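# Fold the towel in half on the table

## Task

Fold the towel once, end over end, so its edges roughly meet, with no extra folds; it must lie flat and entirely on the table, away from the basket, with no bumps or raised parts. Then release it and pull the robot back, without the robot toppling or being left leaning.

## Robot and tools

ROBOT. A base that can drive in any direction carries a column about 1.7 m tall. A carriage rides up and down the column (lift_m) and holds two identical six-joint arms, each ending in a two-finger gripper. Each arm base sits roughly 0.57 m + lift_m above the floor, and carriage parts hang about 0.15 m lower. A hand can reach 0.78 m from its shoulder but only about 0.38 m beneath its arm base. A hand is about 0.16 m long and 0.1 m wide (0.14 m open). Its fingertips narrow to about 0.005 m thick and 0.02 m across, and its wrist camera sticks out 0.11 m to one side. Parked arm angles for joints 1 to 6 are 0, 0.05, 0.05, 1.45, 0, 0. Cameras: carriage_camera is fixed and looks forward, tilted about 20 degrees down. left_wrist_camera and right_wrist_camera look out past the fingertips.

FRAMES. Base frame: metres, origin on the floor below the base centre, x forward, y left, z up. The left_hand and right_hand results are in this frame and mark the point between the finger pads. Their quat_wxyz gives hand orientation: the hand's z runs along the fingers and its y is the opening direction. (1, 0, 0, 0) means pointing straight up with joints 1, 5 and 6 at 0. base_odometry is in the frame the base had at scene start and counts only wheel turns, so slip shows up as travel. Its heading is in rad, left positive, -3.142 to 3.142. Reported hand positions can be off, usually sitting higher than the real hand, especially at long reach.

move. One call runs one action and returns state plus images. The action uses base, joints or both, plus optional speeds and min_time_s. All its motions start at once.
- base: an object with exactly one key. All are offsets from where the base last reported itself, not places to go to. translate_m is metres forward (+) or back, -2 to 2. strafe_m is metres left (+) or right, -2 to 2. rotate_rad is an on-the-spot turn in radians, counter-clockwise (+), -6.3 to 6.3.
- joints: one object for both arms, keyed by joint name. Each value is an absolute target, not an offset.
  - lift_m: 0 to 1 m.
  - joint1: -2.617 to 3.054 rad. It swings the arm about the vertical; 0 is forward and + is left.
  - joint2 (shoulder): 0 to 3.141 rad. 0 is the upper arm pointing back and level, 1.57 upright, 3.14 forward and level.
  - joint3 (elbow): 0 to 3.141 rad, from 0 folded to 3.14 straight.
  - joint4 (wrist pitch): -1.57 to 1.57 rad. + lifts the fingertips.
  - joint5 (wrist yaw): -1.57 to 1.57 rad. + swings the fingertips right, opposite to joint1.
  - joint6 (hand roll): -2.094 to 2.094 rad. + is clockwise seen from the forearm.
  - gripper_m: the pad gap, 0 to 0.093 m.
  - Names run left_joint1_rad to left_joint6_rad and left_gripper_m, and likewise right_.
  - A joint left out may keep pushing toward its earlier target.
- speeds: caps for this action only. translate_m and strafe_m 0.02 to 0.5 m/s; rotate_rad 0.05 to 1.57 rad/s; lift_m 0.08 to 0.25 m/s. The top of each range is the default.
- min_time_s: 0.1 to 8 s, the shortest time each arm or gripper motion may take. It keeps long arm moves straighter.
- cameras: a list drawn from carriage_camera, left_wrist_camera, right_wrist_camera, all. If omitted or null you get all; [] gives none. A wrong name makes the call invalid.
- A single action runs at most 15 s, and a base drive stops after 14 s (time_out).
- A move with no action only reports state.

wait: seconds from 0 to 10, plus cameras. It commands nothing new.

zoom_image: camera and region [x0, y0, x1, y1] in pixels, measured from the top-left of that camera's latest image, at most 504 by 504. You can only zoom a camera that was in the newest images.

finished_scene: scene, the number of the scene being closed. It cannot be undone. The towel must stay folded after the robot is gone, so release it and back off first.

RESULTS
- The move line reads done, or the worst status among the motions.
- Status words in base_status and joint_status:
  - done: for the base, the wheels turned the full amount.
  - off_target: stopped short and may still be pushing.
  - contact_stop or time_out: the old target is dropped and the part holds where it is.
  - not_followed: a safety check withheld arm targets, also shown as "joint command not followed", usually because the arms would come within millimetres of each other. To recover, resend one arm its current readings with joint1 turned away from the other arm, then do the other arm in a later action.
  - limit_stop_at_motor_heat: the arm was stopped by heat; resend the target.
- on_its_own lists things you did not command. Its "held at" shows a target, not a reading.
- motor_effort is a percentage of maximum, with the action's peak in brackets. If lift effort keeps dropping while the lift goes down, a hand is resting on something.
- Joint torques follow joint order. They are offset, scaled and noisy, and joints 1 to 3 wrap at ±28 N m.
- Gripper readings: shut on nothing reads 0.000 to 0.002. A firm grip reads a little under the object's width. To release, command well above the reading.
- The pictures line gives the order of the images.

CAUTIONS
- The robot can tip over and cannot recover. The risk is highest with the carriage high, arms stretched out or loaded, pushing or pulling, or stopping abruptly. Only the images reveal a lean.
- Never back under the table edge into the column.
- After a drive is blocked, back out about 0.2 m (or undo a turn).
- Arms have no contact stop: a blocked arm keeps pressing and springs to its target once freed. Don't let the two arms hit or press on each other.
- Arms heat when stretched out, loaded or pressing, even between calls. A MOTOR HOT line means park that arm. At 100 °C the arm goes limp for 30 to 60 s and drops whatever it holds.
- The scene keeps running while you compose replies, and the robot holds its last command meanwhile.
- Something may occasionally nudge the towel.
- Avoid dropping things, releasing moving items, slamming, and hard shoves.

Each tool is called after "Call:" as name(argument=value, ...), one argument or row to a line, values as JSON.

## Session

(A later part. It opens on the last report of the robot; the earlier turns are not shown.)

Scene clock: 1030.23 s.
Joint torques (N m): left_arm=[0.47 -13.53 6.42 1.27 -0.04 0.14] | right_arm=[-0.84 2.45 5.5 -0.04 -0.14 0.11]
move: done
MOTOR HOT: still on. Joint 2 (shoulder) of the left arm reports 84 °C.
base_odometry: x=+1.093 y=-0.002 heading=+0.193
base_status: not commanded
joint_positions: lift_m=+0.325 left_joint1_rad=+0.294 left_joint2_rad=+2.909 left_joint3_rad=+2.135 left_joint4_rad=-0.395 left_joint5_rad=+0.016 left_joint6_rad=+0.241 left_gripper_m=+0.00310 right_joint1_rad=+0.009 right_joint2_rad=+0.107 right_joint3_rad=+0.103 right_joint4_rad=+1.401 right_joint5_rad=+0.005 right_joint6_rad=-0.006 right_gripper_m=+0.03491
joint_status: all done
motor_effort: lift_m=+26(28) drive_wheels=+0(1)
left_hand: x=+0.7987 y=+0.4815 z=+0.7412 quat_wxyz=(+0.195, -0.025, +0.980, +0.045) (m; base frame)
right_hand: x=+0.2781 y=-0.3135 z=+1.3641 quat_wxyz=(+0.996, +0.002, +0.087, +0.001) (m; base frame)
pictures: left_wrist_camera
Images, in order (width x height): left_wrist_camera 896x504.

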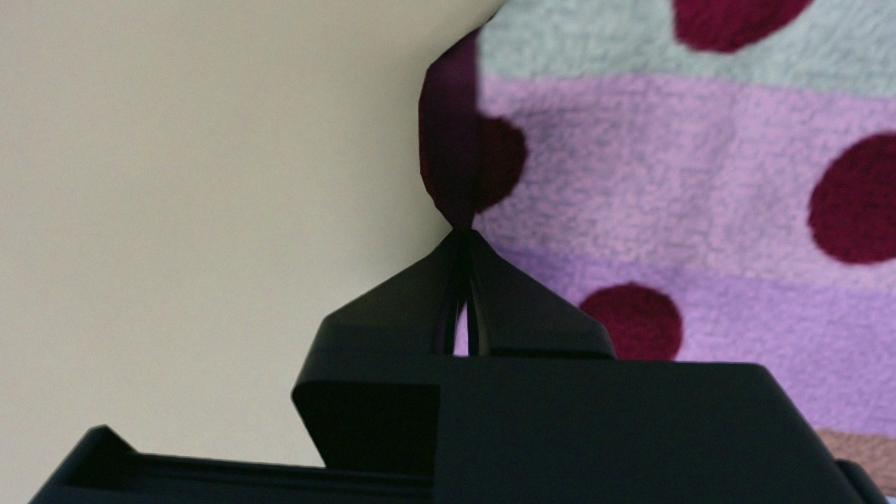

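Call:
move(
  joints={"lift_m":0.49,"left_joint1_rad":0.2,"left_joint3_rad":2.26},
  min_time_s=2.5,
  cameras=["left_wrist_camera"],
)

Call:
move(
  joints={"lift_m":0.42,"left_joint1_rad":0.27,"left_joint3_rad":2.2},
  min_time_s=2,
  cameras=["left_wrist_camera"],
)

Scene clock: 1038.17 s.
Joint torques (N m): left_arm=[-0.7 -13.91 10.03 1.64 0.02 0.13] | right_arm=[-0.79 2.3 5.59 -0.02 -0.13 0.11]
move: done
MOTOR HOT: still on. Joint 2 (shoulder) of the left arm reports 86 °C.
base_odometry: x=+1.093 y=-0.002 heading=+0.193
base_status: not commanded
joint_positions: lift_m=+0.490 left_joint1_rad=+0.208 left_joint2_rad=+2.911 left_joint3_rad=+2.230 left_joint4_rad=-0.413 left_joint5_rad=+0.013 left_joint6_rad=+0.241 left_gripper_m=+0.00282 right_joint1_rad=+0.009 right_joint2_rad=+0.107 right_joint3_rad=+0.103 right_joint4_rad=+1.401 right_joint5_rad=+0.005 right_joint6_rad=-0.006 right_gripper_m=+0.03491
joint_status: all done
motor_effort: lift_m=+31(39) drive_wheels=+0(1)
left_hand: x=+0.8379 y=+0.4387 z=+0.9335 quat_wxyz=(+0.231, +0.017, +0.972, +0.047) (m; base frame)
right_hand: x=+0.2781 y=-0.3135 z=+1.5287 quat_wxyz=(+0.996, +0.002, +0.087, +0.001) (m; base frame)
pictures: left_wrist_camera
Images, in order (width x height): left_wrist_camera 896x504.

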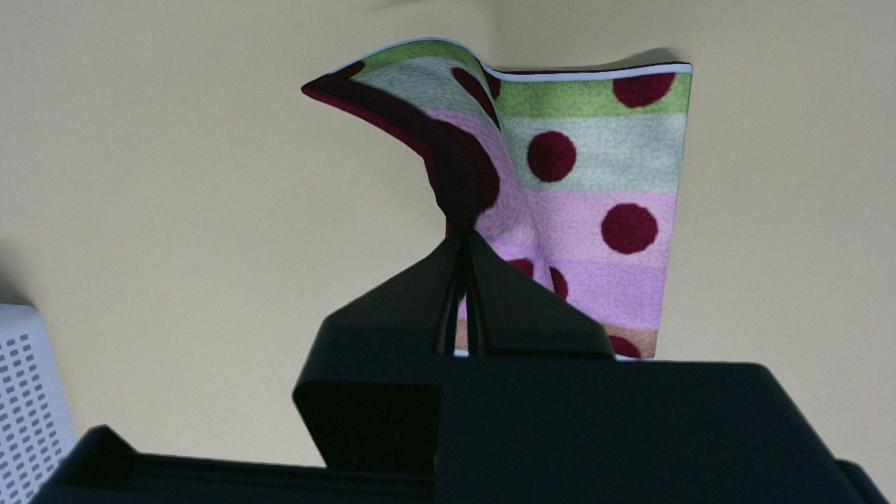

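Scene clock: 1040.47 s.
Joint torques (N m): left_arm=[0.68 -14.2 5.71 1.66 0.05 0.12] | right_arm=[-0.73 2.4 5.55 -0.02 -0.14 0.12]
move: done
MOTOR HOT: still on. Joint 2 (shoulder) of the left arm reports 86 °C.
base_odometry: x=+1.093 y=-0.002 heading=+0.193
base_status: not commanded
joint_positions: lift_m=+0.420 left_joint1_rad=+0.262 left_joint2_rad=+2.914 left_joint3_rad=+2.217 left_joint4_rad=-0.421 left_joint5_rad=+0.011 left_joint6_rad=+0.241 left_gripper_m=+0.00282 right_joint1_rad=+0.009 right_joint2_rad=+0.107 right_joint3_rad=+0.103 right_joint4_rad=+1.401 right_joint5_rad=+0.005 right_joint6_rad=-0.006 right_gripper_m=+0.03491
joint_status: all done
motor_effort: lift_m=+29(30) drive_wheels=+0(1)
left_hand: x=+0.8235 y=+0.4695 z=+0.8565 quat_wxyz=(+0.219, -0.009, +0.974, +0.050) (m; base frame)
right_hand: x=+0.2781 y=-0.3135 z=+1.4589 quat_wxyz=(+0.996, +0.002, +0.087, +0.001) (m; base frame)
pictures: left_wrist_camera
Images, in order (width x height): left_wrist_camera 896x504.

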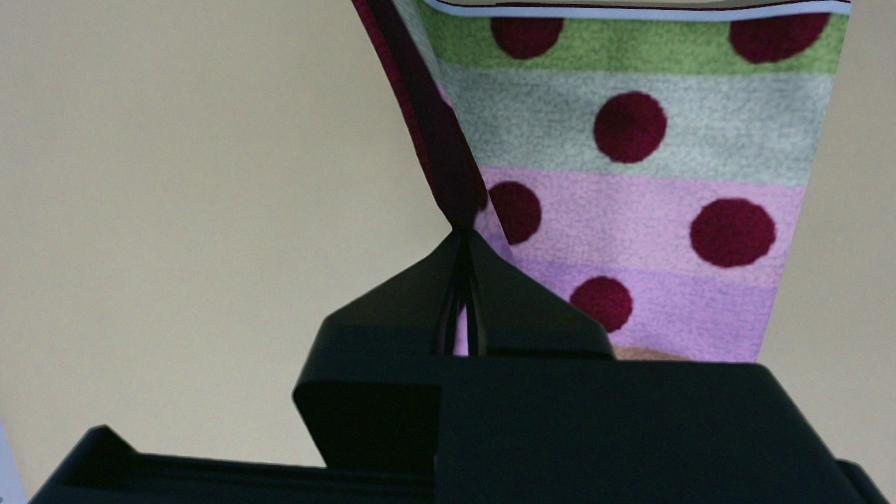

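Call:
move(
  joints={"left_joint1_rad":0.345,"left_joint3_rad":2.15,"left_joint6_rad":0.3},
  min_time_s=1.5,
  cameras=["left_wrist_camera"],
)

Call:
move(
  joints={"lift_m":0.37,"left_joint3_rad":2.12},
  min_time_s=1.5,
  cameras=["left_wrist_camera"],
)

Scene clock: 1045.37 s.
Joint torques (N m): left_arm=[0.58 -13.97 5.59 1.55 0.01 0.15] | right_arm=[-0.79 2.4 5.49 -0.07 -0.13 0.1]
move: done
MOTOR HOT: still on. Joint 2 (shoulder) of the left arm reports 85 °C.
base_odometry: x=+1.093 y=-0.002 heading=+0.193
base_status: not commanded
joint_positions: lift_m=+0.420 left_joint1_rad=+0.336 left_joint2_rad=+2.914 left_joint3_rad=+2.166 left_joint4_rad=-0.421 left_joint5_rad=+0.011 left_joint6_rad=+0.290 left_gripper_m=+0.00282 right_joint1_rad=+0.009 right_joint2_rad=+0.107 right_joint3_rad=+0.103 right_joint4_rad=+1.401 right_joint5_rad=+0.005 right_joint6_rad=-0.006 right_gripper_m=+0.03491
joint_status: all done
motor_effort: lift_m=+29(30) drive_wheels=-1(1)
left_hand: x=+0.7941 y=+0.5074 z=+0.8401 quat_wxyz=(+0.192, -0.022, +0.980, +0.056) (m; base frame)
right_hand: x=+0.2781 y=-0.3135 z=+1.4589 quat_wxyz=(+0.996, +0.002, +0.087, +0.001) (m; base frame)
pictures: left_wrist_camera
Images, in order (width x height): left_wrist_camera 896x504.

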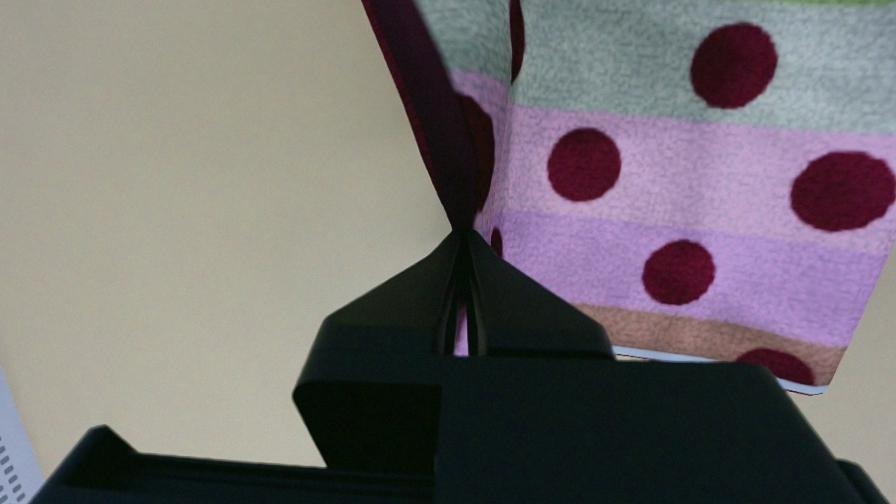

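Scene clock: 1047.17 s.
Joint torques (N m): left_arm=[0.65 -13.86 5.29 1.47 0.01 0.13] | right_arm=[-0.77 2.51 5.57 -0.06 -0.14 0.13]
move: done
MOTOR HOT: still on. Joint 2 (shoulder) of the left arm reports 85 °C.
base_odometry: x=+1.093 y=-0.002 heading=+0.193
base_status: not commanded
joint_positions: lift_m=+0.370 left_joint1_rad=+0.336 left_joint2_rad=+2.914 left_joint3_rad=+2.137 left_joint4_rad=-0.418 left_joint5_rad=+0.011 left_joint6_rad=+0.290 left_gripper_m=+0.00282 right_joint1_rad=+0.009 right_joint2_rad=+0.107 right_joint3_rad=+0.103 right_joint4_rad=+1.401 right_joint5_rad=+0.005 right_joint6_rad=-0.006 right_gripper_m=+0.03491
joint_status: all done
motor_effort: lift_m=+29(30) drive_wheels=-1(1)
left_hand: x=+0.7850 y=+0.5042 z=+0.7814 quat_wxyz=(+0.179, -0.022, +0.982, +0.052) (m; base frame)
right_hand: x=+0.2781 y=-0.3135 z=+1.4089 quat_wxyz=(+0.996, +0.002, +0.087, +0.001) (m; base frame)
pictures: left_wrist_camera
Images, in order (width x height): left_wrist_camera 896x504.

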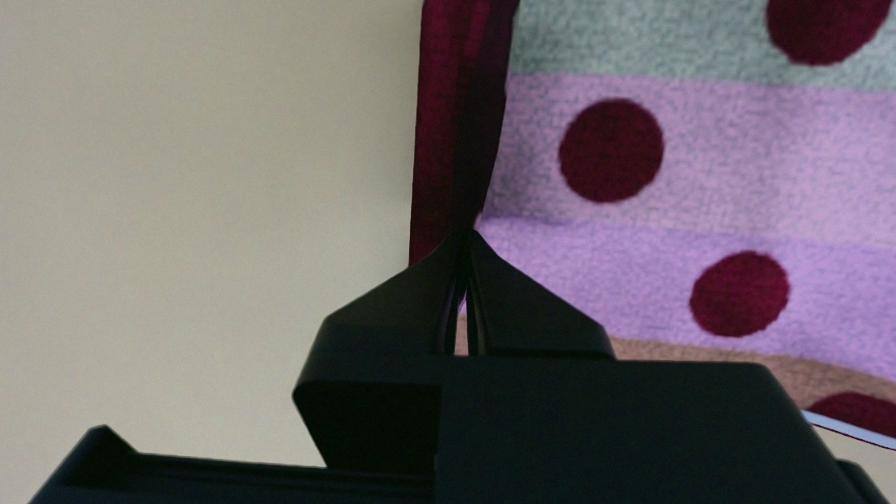

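Call:
move(
  joints={"lift_m":0.45,"left_joint1_rad":0.36},
  min_time_s=1,
  cameras=[],
)

Call:
move(
  joints={"lift_m":0.40,"left_joint1_rad":0.44,"left_joint6_rad":0.36,"left_joint3_rad":2.18},
  min_time_s=2,
  cameras=["left_wrist_camera"],
)

Scene clock: 1051.07 s.
Joint torques (N m): left_arm=[0.7 -13.55 6.06 1.42 0 0.14] | right_arm=[-0.76 2.45 5.57 -0.05 -0.13 0.12]
move: done
MOTOR HOT: still on. Joint 2 (shoulder) of the left arm reports 85 °C.
base_odometry: x=+1.093 y=-0.002 heading=+0.193
base_status: not commanded
joint_positions: lift_m=+0.450 left_joint1_rad=+0.352 left_joint2_rad=+2.914 left_joint3_rad=+2.129 left_joint4_rad=-0.415 left_joint5_rad=+0.011 left_joint6_rad=+0.291 left_gripper_m=+0.00282 right_joint1_rad=+0.009 right_joint2_rad=+0.107 right_joint3_rad=+0.103 right_joint4_rad=+1.401 right_joint5_rad=+0.005 right_joint6_rad=-0.006 right_gripper_m=+0.03491
joint_status: all done
motor_effort: lift_m=+31(39) drive_wheels=-1(1)
left_hand: x=+0.7798 y=+0.5121 z=+0.8590 quat_wxyz=(+0.176, -0.029, +0.982, +0.053) (m; base frame)
right_hand: x=+0.2781 y=-0.3135 z=+1.4887 quat_wxyz=(+0.996, +0.002, +0.087, +0.001) (m; base frame)
pictures: none
No camera images: "cameras" was empty.

Scene clock: 1053.37 s.
Joint torques (N m): left_arm=[0.47 -14 9.4 1.49 0.03 0.1] | right_arm=[-0.77 2.45 5.61 -0.02 -0.14 0.1]
move: done
MOTOR HOT: still on. Joint 2 (shoulder) of the left arm reports 86 °C.
base_odometry: x=+1.093 y=-0.002 heading=+0.193
base_status: not commanded
joint_positions: lift_m=+0.400 left_joint1_rad=+0.431 left_joint2_rad=+2.916 left_joint3_rad=+2.152 left_joint4_rad=-0.419 left_joint5_rad=+0.011 left_joint6_rad=+0.350 left_gripper_m=+0.00281 right_joint1_rad=+0.009 right_joint2_rad=+0.107 right_joint3_rad=+0.103 right_joint4_rad=+1.401 right_joint5_rad=+0.005 right_joint6_rad=-0.006 right_gripper_m=+0.03491
joint_status: all done
motor_effort: lift_m=+29(30) drive_wheels=+0(1)
left_hand: x=+0.7686 y=+0.5575 z=+0.8149 quat_wxyz=(+0.180, -0.039, +0.980, +0.069) (m; base frame)
right_hand: x=+0.2781 y=-0.3135 z=+1.4389 quat_wxyz=(+0.996, +0.002, +0.087, +0.001) (m; base frame)
pictures: left_wrist_camera
Images, in order (width x height): left_wrist_camera 896x504.

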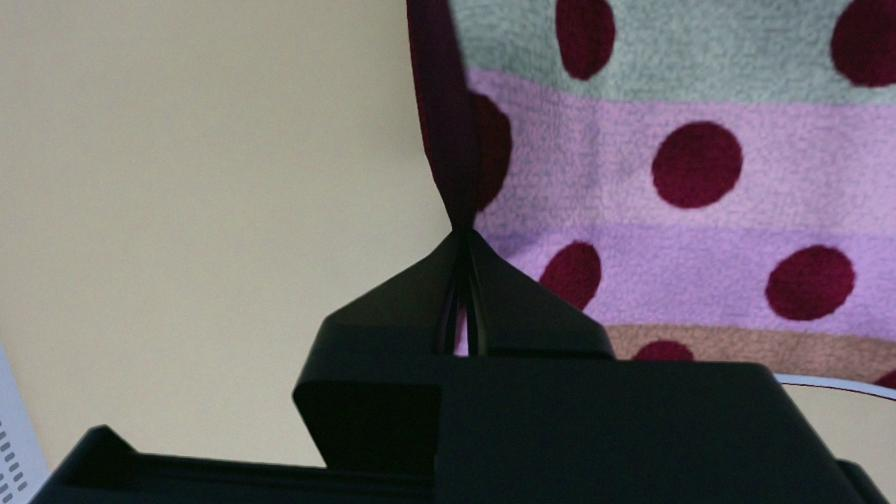

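Call:
move(
  joints={"lift_m":0.345,"left_joint1_rad":0.455,"left_joint6_rad":0.38,"left_joint3_rad":2.14},
  min_time_s=1.2,
  cameras=["left_wrist_camera"],
)

Call:
move(
  joints={"left_gripper_m":0.03},
  min_time_s=1.5,
  cameras=[],
)

Call:
move(
  joints={"lift_m":0.47},
  speeds={"lift_m":0.1},
  cameras=[],
)

Call:
move(
  joints={"lift_m":0.72,"left_joint1_rad":0.15,"left_joint2_rad":2.0,"left_joint3_rad":1.0,"left_joint4_rad":0.05,"left_joint6_rad":0},
  min_time_s=1.5,
  cameras=["left_wrist_camera"],
)

Call:
zoom_image(
  camera="left_wrist_camera",
  region=[370, 90, 590, 290],
)

Call:
move(
  joints={"left_joint1_rad":0,"left_joint2_rad":0.05,"left_joint3_rad":0.05,"left_joint4_rad":1.45,"left_joint5_rad":0,"left_joint6_rad":0},
  min_time_s=2.5,
  cameras=["carriage_camera"],
)

Call:
zoom_image(
  camera="carriage_camera",
  region=[300, 370, 440, 480],
)

Scene clock: 1059.73 s.
Joint torques (N m): left_arm=[0.61 -14.23 5.45 1.49 0.01 0.14] | right_arm=[-0.7 2.55 5.49 -0.05 -0.16 0.11]
move: done
MOTOR HOT: still on. Joint 2 (shoulder) of the left arm reports 90 °C.
base_odometry: x=+1.093 y=-0.002 heading=+0.193
base_status: not commanded
joint_positions: lift_m=+0.345 left_joint1_rad=+0.447 left_joint2_rad=+2.918 left_joint3_rad=+2.156 left_joint4_rad=-0.419 left_joint5_rad=+0.009 left_joint6_rad=+0.370 left_gripper_m=+0.00281 right_joint1_rad=+0.009 right_joint2_rad=+0.106 right_joint3_rad=+0.103 right_joint4_rad=+1.401 right_joint5_rad=+0.005 right_joint6_rad=-0.006 right_gripper_m=+0.03491
joint_status: all done
motor_effort: lift_m=+30(31) drive_wheels=+0(1)
left_hand: x=+0.7652 y=+0.5663 z=+0.7599 quat_wxyz=(+0.179, -0.037, +0.980, +0.073) (m; base frame)
right_hand: x=+0.2781 y=-0.3135 z=+1.3838 quat_wxyz=(+0.996, +0.002, +0.087, +0.001) (m; base frame)
pictures: left_wrist_camera
Images, in order (width x height): left_wrist_camera 896x504.

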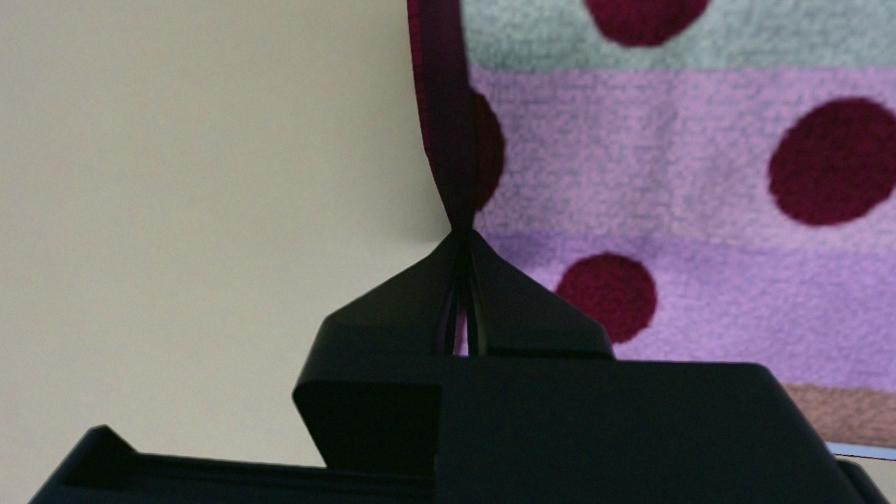

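Scene clock: 1061.53 s.
Joint torques (N m): left_arm=[0.55 -14.22 5.6 1.48 0.05 0.11] | right_arm=[-0.75 2.51 5.6 -0.03 -0.15 0.11]
move: done
MOTOR HOT: still on. Joint 2 (shoulder) of the left arm reports 90 °C.
base_odometry: x=+1.093 y=-0.002 heading=+0.193
base_status: not commanded
joint_positions: lift_m=+0.345 left_joint1_rad=+0.447 left_joint2_rad=+2.918 left_joint3_rad=+2.156 left_joint4_rad=-0.419 left_joint5_rad=+0.009 left_joint6_rad=+0.370 left_gripper_m=+0.02993 right_joint1_rad=+0.009 right_joint2_rad=+0.106 right_joint3_rad=+0.103 right_joint4_rad=+1.401 right_joint5_rad=+0.005 right_joint6_rad=-0.006 right_gripper_m=+0.03491
joint_status: all done
motor_effort: lift_m=+29(29) drive_wheels=-1(1)
left_hand: x=+0.7652 y=+0.5663 z=+0.7599 quat_wxyz=(+0.179, -0.037, +0.980, +0.073) (m; base frame)
right_hand: x=+0.2780 y=-0.3135 z=+1.3839 quat_wxyz=(+0.996, +0.002, +0.087, +0.001) (m; base frame)
pictures: none
No camera images: "cameras" was empty.

Scene clock: 1063.17 s.
Joint torques (N m): left_arm=[0.69 -14.12 5.81 1.5 0.01 0.12] | right_arm=[-0.7 2.52 5.68 -0.05 -0.12 0.05]
move: done
MOTOR HOT: still on. Joint 2 (shoulder) of the left arm reports 90 °C.
base_odometry: x=+1.093 y=-0.002 heading=+0.193
base_status: not commanded
joint_positions: lift_m=+0.470 left_joint1_rad=+0.447 left_joint2_rad=+2.918 left_joint3_rad=+2.150 left_joint4_rad=-0.417 left_joint5_rad=+0.009 left_joint6_rad=+0.370 left_gripper_m=+0.02993 right_joint1_rad=+0.009 right_joint2_rad=+0.106 right_joint3_rad=+0.103 right_joint4_rad=+1.401 right_joint5_rad=+0.005 right_joint6_rad=-0.006 right_gripper_m=+0.03491
joint_status: all done
motor_effort: lift_m=+30(37) drive_wheels=+0(1)
left_hand: x=+0.7639 y=+0.5657 z=+0.8832 quat_wxyz=(+0.178, -0.037, +0.981, +0.072) (m; base frame)
right_hand: x=+0.2781 y=-0.3135 z=+1.5087 quat_wxyz=(+0.996, +0.002, +0.087, +0.001) (m; base frame)
pictures: none
No camera images: "cameras" was empty.

Scene clock: 1065.10 s.
Joint torques (N m): left_arm=[-0.66 -13.05 4.97 2.07 -0.01 -0.11] | right_arm=[-0.85 2.4 5.53 -0.05 -0.15 0.14]
move: done
MOTOR HOT: still on. Joint 2 (shoulder) of the left arm reports 90 °C.
base_odometry: x=+1.093 y=-0.002 heading=+0.193
base_status: not commanded
joint_positions: lift_m=+0.720 left_joint1_rad=+0.157 left_joint2_rad=+2.044 left_joint3_rad=+1.013 left_joint4_rad=+0.041 left_joint5_rad=+0.008 left_joint6_rad=+0.011 left_gripper_m=+0.02993 right_joint1_rad=+0.009 right_joint2_rad=+0.106 right_joint3_rad=+0.103 right_joint4_rad=+1.401 right_joint5_rad=+0.005 right_joint6_rad=-0.006 right_gripper_m=+0.03491
joint_status: all done
motor_effort: lift_m=+30(38) drive_wheels=+0(1)
left_hand: x=+0.6801 y=+0.3824 z=+1.2794 quat_wxyz=(+0.286, -0.069, +0.956, +0.020) (m; base frame)
right_hand: x=+0.2780 y=-0.3135 z=+1.7588 quat_wxyz=(+0.996, +0.002, +0.087, +0.001) (m; base frame)
pictures: left_wrist_camera
Images, in order (width x height): left_wrist_camera 896x504.

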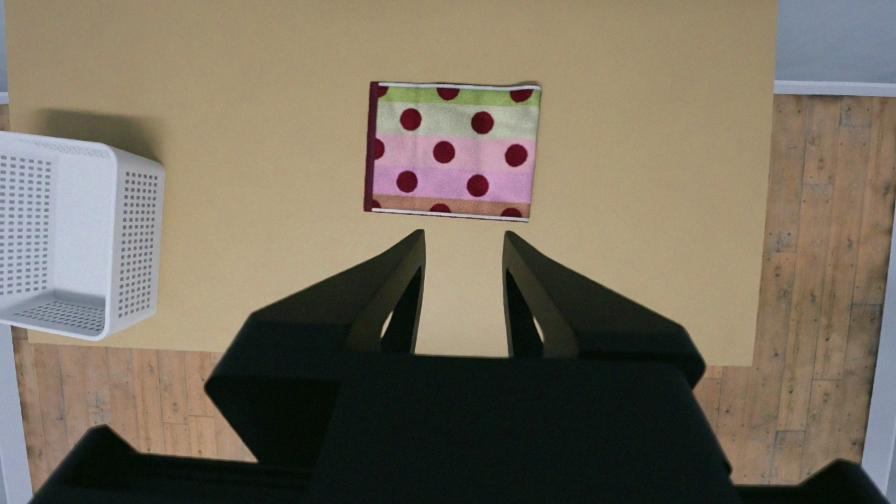

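Scaled by 2.291.

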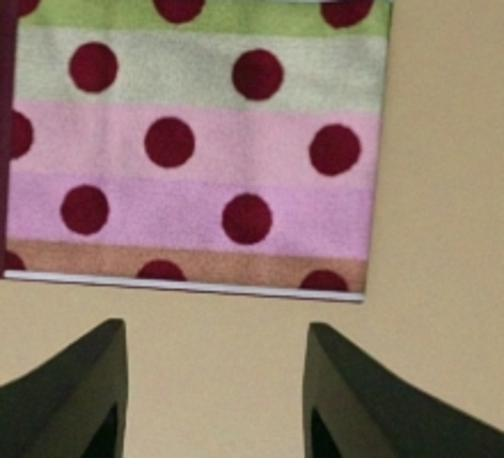

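Scene clock: 1067.93 s.
Joint torques (N m): left_arm=[-0.85 2.19 4.67 0.08 0 -0.1] | right_arm=[-0.77 2.52 5.57 -0.03 -0.15 0.1]
move: done
MOTOR HOT: still on. Joint 2 (shoulder) of the left arm reports 88 °C.
base_odometry: x=+1.093 y=-0.002 heading=+0.193
base_status: not commanded
joint_positions: lift_m=+0.720 left_joint1_rad=+0.009 left_joint2_rad=+0.064 left_joint3_rad=+0.066 left_joint4_rad=+1.437 left_joint5_rad=+0.008 left_joint6_rad=+0.010 left_gripper_m=+0.02993 right_joint1_rad=+0.009 right_joint2_rad=+0.106 right_joint3_rad=+0.103 right_joint4_rad=+1.401 right_joint5_rad=+0.005 right_joint6_rad=-0.006 right_gripper_m=+0.03491
joint_status: all done
motor_effort: lift_m=+30(32) drive_wheels=+0(1)
left_hand: x=+0.2668 y=+0.3121 z=+1.7505 quat_wxyz=(+0.998, +0.004, +0.066, +0.009) (m; base frame)
right_hand: x=+0.2781 y=-0.3135 z=+1.7587 quat_wxyz=(+0.996, +0.002, +0.087, +0.001) (m; base frame)
pictures: carriage_camera
Images, in order (width x height): carriage_camera 896x504.

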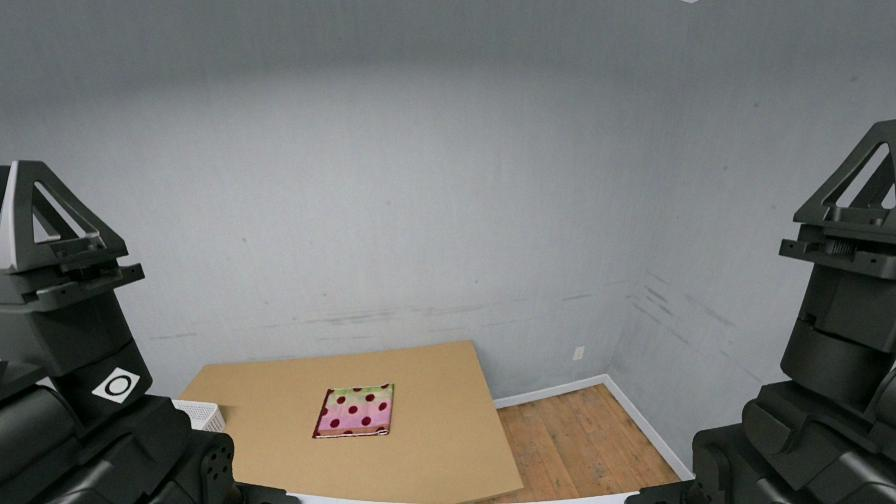

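Scaled by 3.600.

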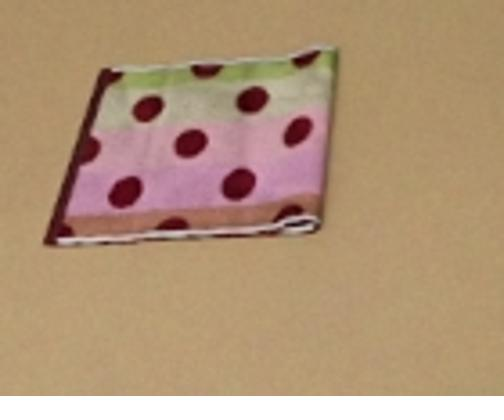

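Call:
wait(
  seconds=10,
  cameras=[],
)

Call:
wait(
  seconds=10,
  cameras=[],
)

Call:
move(
  joints={"lift_m":0.6,"left_joint1_rad":0.485,"left_joint2_rad":2.0,"left_joint3_rad":1.2,"left_joint4_rad":-0.42,"left_joint6_rad":0.39,"left_gripper_m":0.035},
  min_time_s=2,
  cameras=[],
)

Call:
move(
  joints={"lift_m":0.39,"left_joint2_rad":2.94,"left_joint3_rad":2.16},
  min_time_s=2,
  cameras=["left_wrist_camera"],
)

Scene clock: 1086.50 s.
Joint torques (N m): left_arm=[-0.79 2.29 4.83 0.06 0.01 -0.1] | right_arm=[-0.83 2.48 5.7 -0.09 -0.13 0.11]
MOTOR HOT: still on. Joint 2 (shoulder) of the left arm reports 74 °C.
base_odometry: x=+1.093 y=-0.002 heading=+0.193
base_status: not commanded
joint_positions: lift_m=+0.720 left_joint1_rad=+0.009 left_joint2_rad=+0.064 left_joint3_rad=+0.066 left_joint4_rad=+1.439 left_joint5_rad=+0.008 left_joint6_rad=+0.009 left_gripper_m=+0.02993 right_joint1_rad=+0.009 right_joint2_rad=+0.106 right_joint3_rad=+0.103 right_joint4_rad=+1.401 right_joint5_rad=+0.005 right_joint6_rad=-0.006 right_gripper_m=+0.03491
joint_status: all done
motor_effort: lift_m=+31(32) drive_wheels=+0(1)
left_hand: x=+0.2662 y=+0.3120 z=+1.7506 quat_wxyz=(+0.998, +0.004, +0.065, +0.009) (m; base frame)
right_hand: x=+0.2781 y=-0.3135 z=+1.7587 quat_wxyz=(+0.996, +0.002, +0.087, +0.001) (m; base frame)
wait: 10.00 s; at rest from the start
pictures: none
No camera images: "cameras" was empty.

Scene clock: 1096.50 s.
Joint torques (N m): left_arm=[-0.8 2.39 4.77 0.01 0.01 -0.04] | right_arm=[-0.7 2.51 5.59 -0.06 -0.15 0.11]
MOTOR HOT: cleared for the motors of the left arm.
base_odometry: x=+1.093 y=-0.002 heading=+0.193
base_status: not commanded
joint_positions: lift_m=+0.720 left_joint1_rad=+0.009 left_joint2_rad=+0.064 left_joint3_rad=+0.066 left_joint4_rad=+1.439 left_joint5_rad=+0.008 left_joint6_rad=+0.009 left_gripper_m=+0.02993 right_joint1_rad=+0.009 right_joint2_rad=+0.106 right_joint3_rad=+0.103 right_joint4_rad=+1.401 right_joint5_rad=+0.005 right_joint6_rad=-0.006 right_gripper_m=+0.03491
joint_status: all done
motor_effort: lift_m=+31(32) drive_wheels=+0(1)
left_hand: x=+0.2661 y=+0.3120 z=+1.7506 quat_wxyz=(+0.998, +0.004, +0.065, +0.009) (m; base frame)
right_hand: x=+0.2781 y=-0.3135 z=+1.7587 quat_wxyz=(+0.996, +0.002, +0.087, +0.001) (m; base frame)
wait: 10.00 s; at rest by 0.27 s
pictures: none
No camera images: "cameras" was empty.

Scene clock: 1098.93 s.
Joint torques (N m): left_arm=[0.59 -7.99 9.06 1.3 0.02 0.11] | right_arm=[-0.76 2.54 5.61 -0.03 -0.14 0.11]
move: done
base_odometry: x=+1.093 y=-0.002 heading=+0.193
base_status: not commanded
joint_positions: lift_m=+0.600 left_joint1_rad=+0.478 left_joint2_rad=+1.977 left_joint3_rad=+1.173 left_joint4_rad=-0.403 left_joint5_rad=+0.008 left_joint6_rad=+0.380 left_gripper_m=+0.03490 right_joint1_rad=+0.009 right_joint2_rad=+0.106 right_joint3_rad=+0.103 right_joint4_rad=+1.401 right_joint5_rad=+0.005 right_joint6_rad=-0.006 right_gripper_m=+0.03491
joint_status: all done
motor_effort: lift_m=+30(31) drive_wheels=+0(1)
left_hand: x=+0.6111 y=+0.5073 z=+1.1875 quat_wxyz=(+0.166, -0.047, +0.982, +0.072) (m; base frame)
right_hand: x=+0.2780 y=-0.3135 z=+1.6389 quat_wxyz=(+0.996, +0.002, +0.087, +0.001) (m; base frame)
pictures: none
No camera images: "cameras" was empty.

Scene clock: 1101.23 s.
Joint torques (N m): left_arm=[0.5 -12.25 9.28 1.47 0.03 0.13] | right_arm=[-0.77 2.4 5.5 -0.06 -0.16 0.07]
move: done
base_odometry: x=+1.093 y=-0.002 heading=+0.193
base_status: not commanded
joint_positions: lift_m=+0.390 left_joint1_rad=+0.478 left_joint2_rad=+2.904 left_joint3_rad=+2.134 left_joint4_rad=-0.415 left_joint5_rad=+0.008 left_joint6_rad=+0.381 left_gripper_m=+0.03490 right_joint1_rad=+0.009 right_joint2_rad=+0.106 right_joint3_rad=+0.103 right_joint4_rad=+1.401 right_joint5_rad=+0.005 right_joint6_rad=-0.006 right_gripper_m=+0.03491
joint_status: all done
motor_effort: lift_m=+30(31) drive_wheels=+0(1)
left_hand: x=+0.7545 y=+0.5815 z=+0.8064 quat_wxyz=(+0.176, -0.047, +0.980, +0.076) (m; base frame)
right_hand: x=+0.2781 y=-0.3135 z=+1.4288 quat_wxyz=(+0.996, +0.002, +0.087, +0.001) (m; base frame)
pictures: left_wrist_camera
Images, in order (width x height): left_wrist_camera 896x504.

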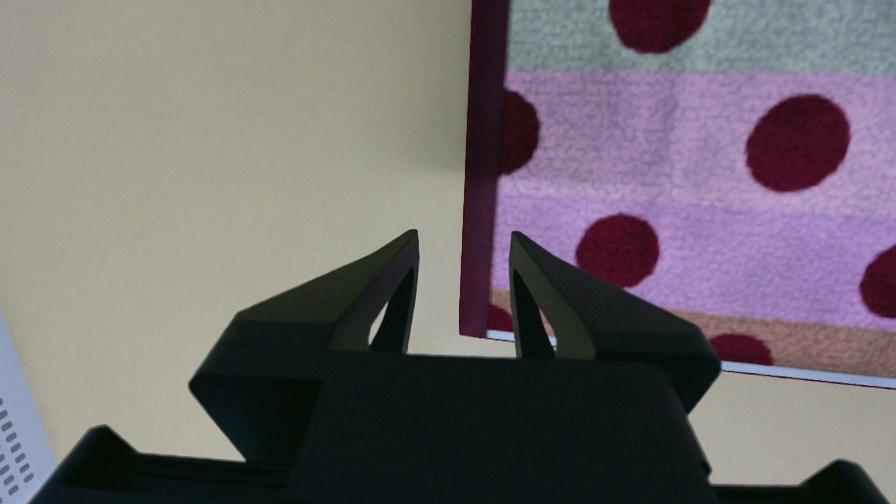

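Call:
move(
  joints={"left_joint1_rad":0.47,"left_joint2_rad":2.97,"left_joint3_rad":2.3,"left_joint4_rad":-0.46},
  min_time_s=1,
  cameras=["left_wrist_camera"],
)

Call:
move(
  joints={"lift_m":0.32},
  speeds={"lift_m":0.08},
  cameras=["left_wrist_camera"],
)

Call:
move(
  joints={"left_gripper_m":0},
  min_time_s=1.5,
  cameras=["left_wrist_camera"],
)

Scene clock: 1110.77 s.
Joint torques (N m): left_arm=[-0.69 -12.57 9.84 1.49 0.06 0.11] | right_arm=[-0.73 2.52 5.55 -0.04 -0.13 0.1]
move: done
base_odometry: x=+1.093 y=-0.002 heading=+0.193
base_status: not commanded
joint_positions: lift_m=+0.390 left_joint1_rad=+0.478 left_joint2_rad=+2.931 left_joint3_rad=+2.272 left_joint4_rad=-0.443 left_joint5_rad=+0.008 left_joint6_rad=+0.381 left_gripper_m=+0.03490 right_joint1_rad=+0.009 right_joint2_rad=+0.106 right_joint3_rad=+0.103 right_joint4_rad=+1.401 right_joint5_rad=+0.005 right_joint6_rad=-0.006 right_gripper_m=+0.03491
joint_status: all done
motor_effort: lift_m=+30(30) drive_wheels=-1(1)
left_hand: x=+0.7839 y=+0.5967 z=+0.8327 quat_wxyz=(+0.213, -0.046, +0.972, +0.093) (m; base frame)
right_hand: x=+0.2780 y=-0.3135 z=+1.4289 quat_wxyz=(+0.996, +0.002, +0.087, +0.001) (m; base frame)
pictures: left_wrist_camera
Images, in order (width x height): left_wrist_camera 896x504.

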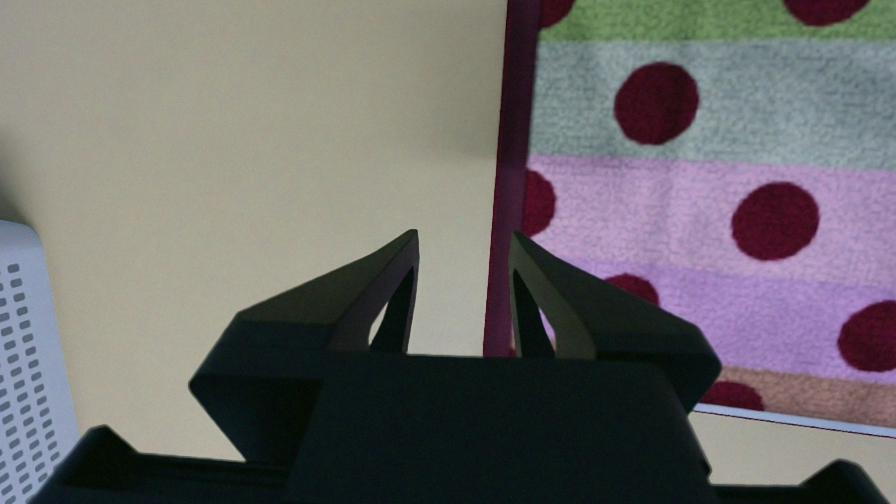

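Scene clock: 1112.03 s.
Joint torques (N m): left_arm=[-0.88 -12.97 9.26 1.55 0.02 0.11] | right_arm=[-0.79 2.48 5.57 -0.06 -0.15 0.11]
move: done
base_odometry: x=+1.093 y=-0.002 heading=+0.193
base_status: not commanded
joint_positions: lift_m=+0.320 left_joint1_rad=+0.478 left_joint2_rad=+2.939 left_joint3_rad=+2.279 left_joint4_rad=-0.450 left_joint5_rad=+0.008 left_joint6_rad=+0.381 left_gripper_m=+0.03490 right_joint1_rad=+0.009 right_joint2_rad=+0.106 right_joint3_rad=+0.103 right_joint4_rad=+1.401 right_joint5_rad=+0.005 right_joint6_rad=-0.006 right_gripper_m=+0.03491
joint_status: all done
motor_effort: lift_m=+28(30) drive_wheels=+0(1)
left_hand: x=+0.7824 y=+0.5960 z=+0.7593 quat_wxyz=(+0.209, -0.046, +0.973, +0.091) (m; base frame)
right_hand: x=+0.2781 y=-0.3135 z=+1.3588 quat_wxyz=(+0.996, +0.002, +0.087, +0.001) (m; base frame)
pictures: left_wrist_camera
Images, in order (width x height): left_wrist_camera 896x504.

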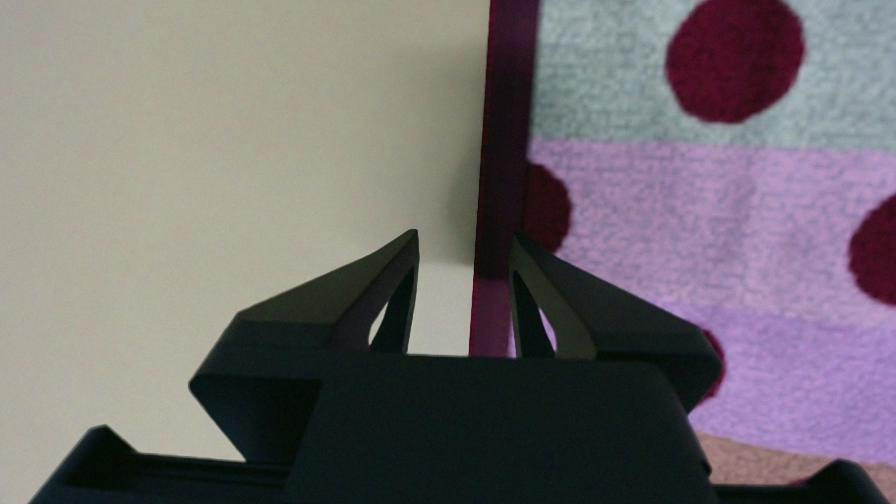

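Scene clock: 1113.83 s.
Joint torques (N m): left_arm=[-0.61 -13.14 9.14 1.56 0.04 0.12] | right_arm=[-0.8 2.44 5.57 -0.08 -0.15 0.09]
move: done
MOTOR HOT: joint 2 (shoulder) of the left arm reports 75 °C; the controller stops that arm at 100 °C. To cool a motor, set the load down, stop pushing, or move to a pose that needs little force.
base_odometry: x=+1.093 y=-0.002 heading=+0.193
base_status: not commanded
joint_positions: lift_m=+0.320 left_joint1_rad=+0.478 left_joint2_rad=+2.939 left_joint3_rad=+2.279 left_joint4_rad=-0.450 left_joint5_rad=+0.008 left_joint6_rad=+0.381 left_gripper_m=+0.00064 right_joint1_rad=+0.009 right_joint2_rad=+0.106 right_joint3_rad=+0.103 right_joint4_rad=+1.401 right_joint5_rad=+0.005 right_joint6_rad=-0.006 right_gripper_m=+0.03491
joint_status: all done
motor_effort: lift_m=+29(30) drive_wheels=-1(1)
left_hand: x=+0.7824 y=+0.5960 z=+0.7593 quat_wxyz=(+0.209, -0.046, +0.973, +0.091) (m; base frame)
right_hand: x=+0.2780 y=-0.3135 z=+1.3589 quat_wxyz=(+0.996, +0.002, +0.087, +0.001) (m; base frame)
pictures: left_wrist_camera
Images, in order (width x height): left_wrist_camera 896x504.

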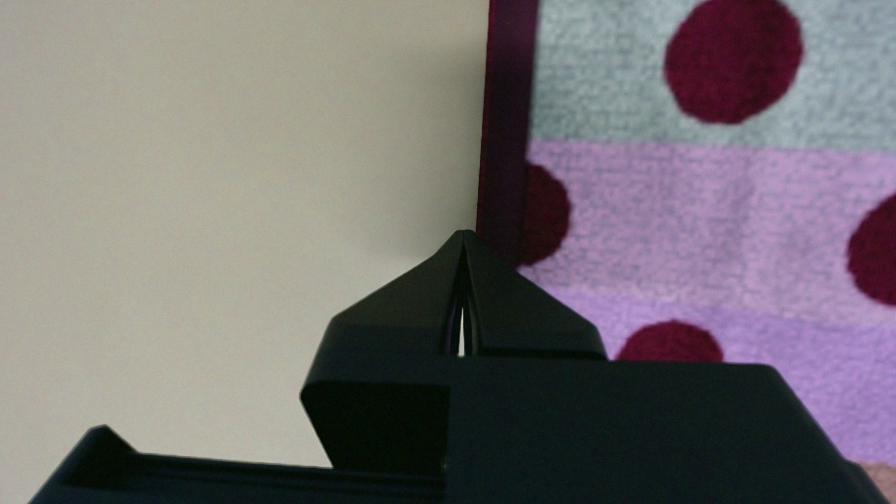

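Call:
move(
  joints={"lift_m":0.345,"left_joint1_rad":0.445,"left_gripper_m":0.035,"left_joint4_rad":-0.5},
  cameras=[],
)

Call:
move(
  joints={"lift_m":0.283},
  speeds={"lift_m":0.08},
  cameras=["left_wrist_camera"],
)

Call:
move(
  joints={"left_gripper_m":0},
  min_time_s=1.5,
  cameras=["left_wrist_camera"],
)

Scene clock: 1118.30 s.
Joint torques (N m): left_arm=[-0.12 -13.7 8.61 1.43 0.07 0.11] | right_arm=[-0.85 2.45 5.56 -0.08 -0.15 0.08]
move: done
MOTOR HOT: still on. Joint 2 (shoulder) of the left arm reports 77 °C.
base_odometry: x=+1.093 y=-0.002 heading=+0.193
base_status: not commanded
joint_positions: lift_m=+0.345 left_joint1_rad=+0.447 left_joint2_rad=+2.946 left_joint3_rad=+2.285 left_joint4_rad=-0.485 left_joint5_rad=+0.008 left_joint6_rad=+0.381 left_gripper_m=+0.03491 right_joint1_rad=+0.009 right_joint2_rad=+0.106 right_joint3_rad=+0.103 right_joint4_rad=+1.401 right_joint5_rad=+0.005 right_joint6_rad=-0.006 right_gripper_m=+0.03491
joint_status: all done
motor_effort: lift_m=+31(38) drive_wheels=+0(1)
left_hand: x=+0.7839 y=+0.5761 z=+0.7786 quat_wxyz=(+0.194, -0.032, +0.977, +0.081) (m; base frame)
right_hand: x=+0.2780 y=-0.3135 z=+1.3838 quat_wxyz=(+0.996, +0.002, +0.087, +0.001) (m; base frame)
pictures: none
No camera images: "cameras" was empty.

Scene clock: 1119.47 s.
Joint torques (N m): left_arm=[-0.39 -12.53 5.97 1.23 0.06 0.12] | right_arm=[-0.7 2.54 5.55 -0.06 -0.17 0.12]
move: done
MOTOR HOT: still on. Joint 2 (shoulder) of the left arm reports 77 °C.
base_odometry: x=+1.093 y=-0.002 heading=+0.193
base_status: not commanded
joint_positions: lift_m=+0.283 left_joint1_rad=+0.447 left_joint2_rad=+2.930 left_joint3_rad=+2.319 left_joint4_rad=-0.452 left_joint5_rad=+0.008 left_joint6_rad=+0.381 left_gripper_m=+0.03491 right_joint1_rad=+0.009 right_joint2_rad=+0.106 right_joint3_rad=+0.103 right_joint4_rad=+1.401 right_joint5_rad=+0.005 right_joint6_rad=-0.006 right_gripper_m=+0.03491
joint_status: all done
motor_effort: lift_m=+27(28) drive_wheels=-1(1)
left_hand: x=+0.8040 y=+0.5857 z=+0.7421 quat_wxyz=(+0.231, -0.031, +0.967, +0.098) (m; base frame)
right_hand: x=+0.2781 y=-0.3135 z=+1.3220 quat_wxyz=(+0.996, +0.002, +0.087, +0.001) (m; base frame)
pictures: left_wrist_camera
Images, in order (width x height): left_wrist_camera 896x504.

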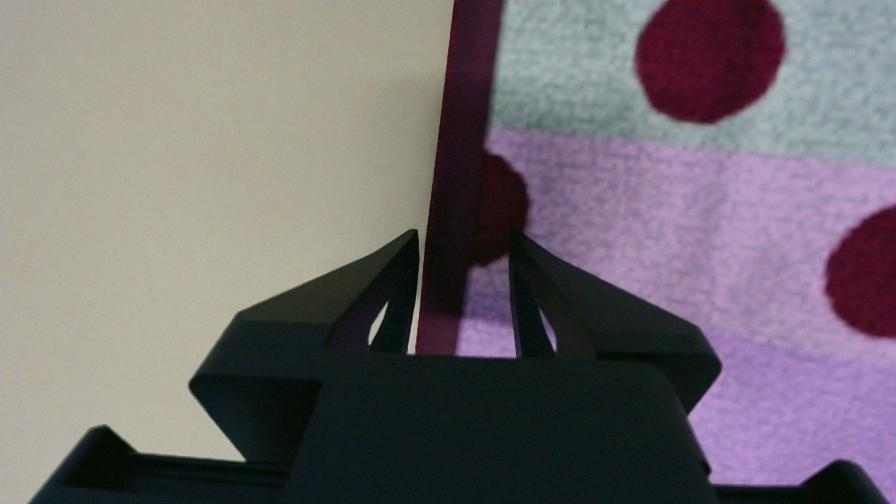

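Scene clock: 1121.27 s.
Joint torques (N m): left_arm=[-0.06 -12.71 5.74 1.24 -0.02 0.1] | right_arm=[-0.88 2.54 5.48 -0.06 -0.16 0.12]
move: done
MOTOR HOT: still on. Joint 2 (shoulder) of the left arm reports 77 °C.
base_odometry: x=+1.093 y=-0.002 heading=+0.193
base_status: not commanded
joint_positions: lift_m=+0.283 left_joint1_rad=+0.442 left_joint2_rad=+2.930 left_joint3_rad=+2.319 left_joint4_rad=-0.452 left_joint5_rad=+0.016 left_joint6_rad=+0.381 left_gripper_m=+0.00064 right_joint1_rad=+0.009 right_joint2_rad=+0.106 right_joint3_rad=+0.103 right_joint4_rad=+1.401 right_joint5_rad=+0.005 right_joint6_rad=-0.006 right_gripper_m=+0.03491
joint_status: all done
motor_effort: lift_m=+27(28) drive_wheels=-1(1)
left_hand: x=+0.8059 y=+0.5816 z=+0.7421 quat_wxyz=(+0.233, -0.028, +0.968, +0.094) (m; base frame)
right_hand: x=+0.2780 y=-0.3135 z=+1.3221 quat_wxyz=(+0.996, +0.002, +0.087, +0.001) (m; base frame)
pictures: left_wrist_camera
Images, in order (width x height): left_wrist_camera 896x504.

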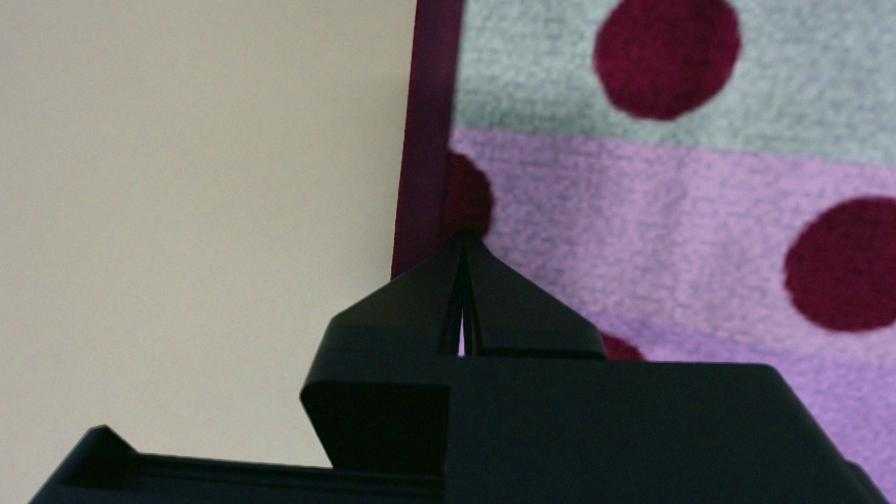

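Call:
move(
  joints={"lift_m":0.345,"left_joint1_rad":0.472,"left_gripper_m":0.038,"left_joint4_rad":-0.52},
  cameras=[],
)

Call:
move(
  joints={"lift_m":0.272},
  speeds={"lift_m":0.08},
  cameras=["left_wrist_camera"],
)

Call:
move(
  joints={"left_gripper_m":0},
  min_time_s=1.5,
  cameras=["left_wrist_camera"],
)

Scene clock: 1125.63 s.
Joint torques (N m): left_arm=[-0.18 -13.85 6.38 1.45 0.03 0.14] | right_arm=[-0.77 2.45 5.6 -0.06 -0.16 0.11]
move: done
MOTOR HOT: still on. Joint 2 (shoulder) of the left arm reports 77 °C.
base_odometry: x=+1.093 y=-0.002 heading=+0.193
base_status: not commanded
joint_positions: lift_m=+0.345 left_joint1_rad=+0.471 left_joint2_rad=+2.945 left_joint3_rad=+2.311 left_joint4_rad=-0.506 left_joint5_rad=+0.011 left_joint6_rad=+0.381 left_gripper_m=+0.03791 right_joint1_rad=+0.009 right_joint2_rad=+0.106 right_joint3_rad=+0.103 right_joint4_rad=+1.401 right_joint5_rad=+0.005 right_joint6_rad=-0.006 right_gripper_m=+0.03491
joint_status: all done
motor_effort: lift_m=+30(38) drive_wheels=-1(1)
left_hand: x=+0.7813 y=+0.5899 z=+0.7855 quat_wxyz=(+0.197, -0.042, +0.976, +0.083) (m; base frame)
right_hand: x=+0.2780 y=-0.3135 z=+1.3838 quat_wxyz=(+0.996, +0.002, +0.087, +0.001) (m; base frame)
pictures: none
No camera images: "cameras" was empty.

Scene clock: 1126.90 s.
Joint torques (N m): left_arm=[0.01 -11.55 5.3 1.18 0.02 0.14] | right_arm=[-0.73 2.41 5.5 -0.05 -0.13 0.11]
move: done
MOTOR HOT: still on. Joint 2 (shoulder) of the left arm reports 78 °C.
base_odometry: x=+1.093 y=-0.002 heading=+0.193
base_status: not commanded
joint_positions: lift_m=+0.272 left_joint1_rad=+0.471 left_joint2_rad=+2.915 left_joint3_rad=+2.327 left_joint4_rad=-0.462 left_joint5_rad=+0.011 left_joint6_rad=+0.381 left_gripper_m=+0.03791 right_joint1_rad=+0.009 right_joint2_rad=+0.106 right_joint3_rad=+0.103 right_joint4_rad=+1.401 right_joint5_rad=+0.005 right_joint6_rad=-0.006 right_gripper_m=+0.03491
joint_status: all done
motor_effort: lift_m=+26(27) drive_wheels=-1(1)
left_hand: x=+0.8012 y=+0.6001 z=+0.7418 quat_wxyz=(+0.237, -0.042, +0.965, +0.101) (m; base frame)
right_hand: x=+0.2780 y=-0.3135 z=+1.3111 quat_wxyz=(+0.996, +0.002, +0.087, +0.001) (m; base frame)
pictures: left_wrist_camera
Images, in order (width x height): left_wrist_camera 896x504.

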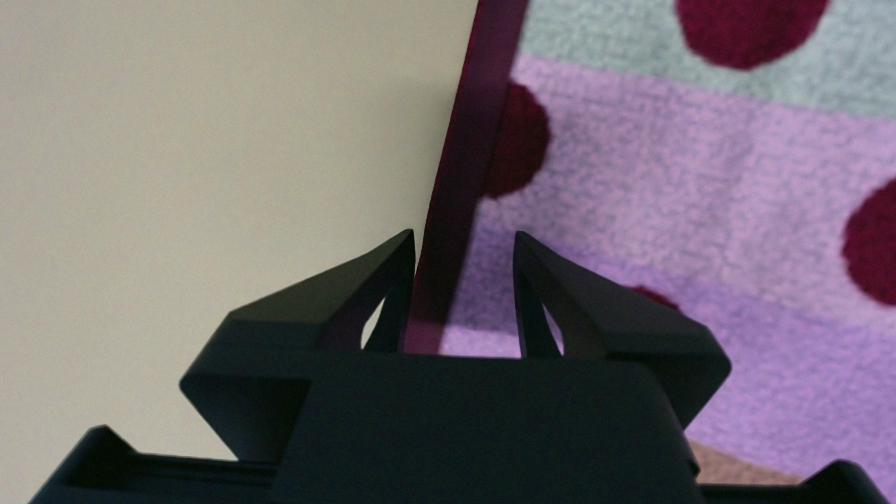

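Scene clock: 1128.70 s.
Joint torques (N m): left_arm=[0.28 -11.51 5.27 1.16 -0.12 0.12] | right_arm=[-0.79 2.44 5.55 -0.08 -0.14 0.1]
move: done
MOTOR HOT: still on. Joint 2 (shoulder) of the left arm reports 78 °C.
base_odometry: x=+1.093 y=-0.002 heading=+0.193
base_status: not commanded
joint_positions: lift_m=+0.272 left_joint1_rad=+0.467 left_joint2_rad=+2.915 left_joint3_rad=+2.327 left_joint4_rad=-0.462 left_joint5_rad=+0.027 left_joint6_rad=+0.381 left_gripper_m=+0.00064 right_joint1_rad=+0.009 right_joint2_rad=+0.106 right_joint3_rad=+0.103 right_joint4_rad=+1.401 right_joint5_rad=+0.005 right_joint6_rad=-0.006 right_gripper_m=+0.03491
joint_status: all done
motor_effort: lift_m=+26(27) drive_wheels=-1(2)
left_hand: x=+0.8034 y=+0.5957 z=+0.7419 quat_wxyz=(+0.240, -0.038, +0.965, +0.094) (m; base frame)
right_hand: x=+0.2781 y=-0.3135 z=+1.3110 quat_wxyz=(+0.996, +0.002, +0.087, +0.001) (m; base frame)
pictures: left_wrist_camera
Images, in order (width x height): left_wrist_camera 896x504.

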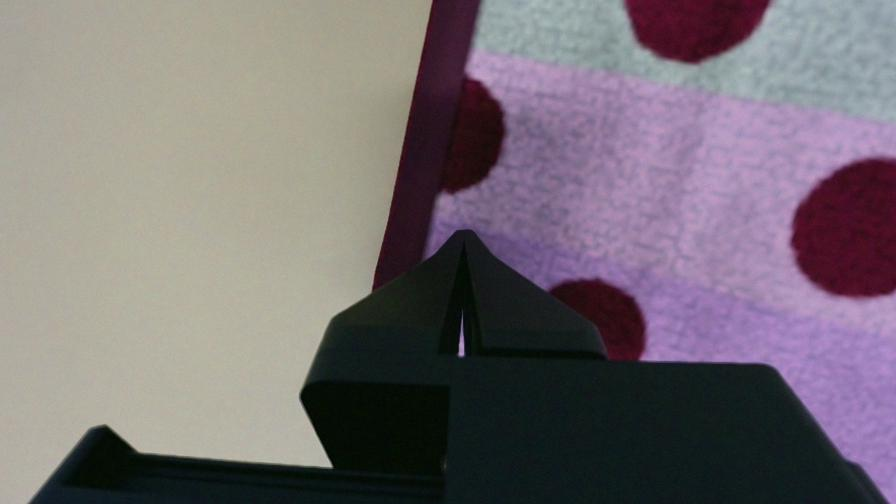

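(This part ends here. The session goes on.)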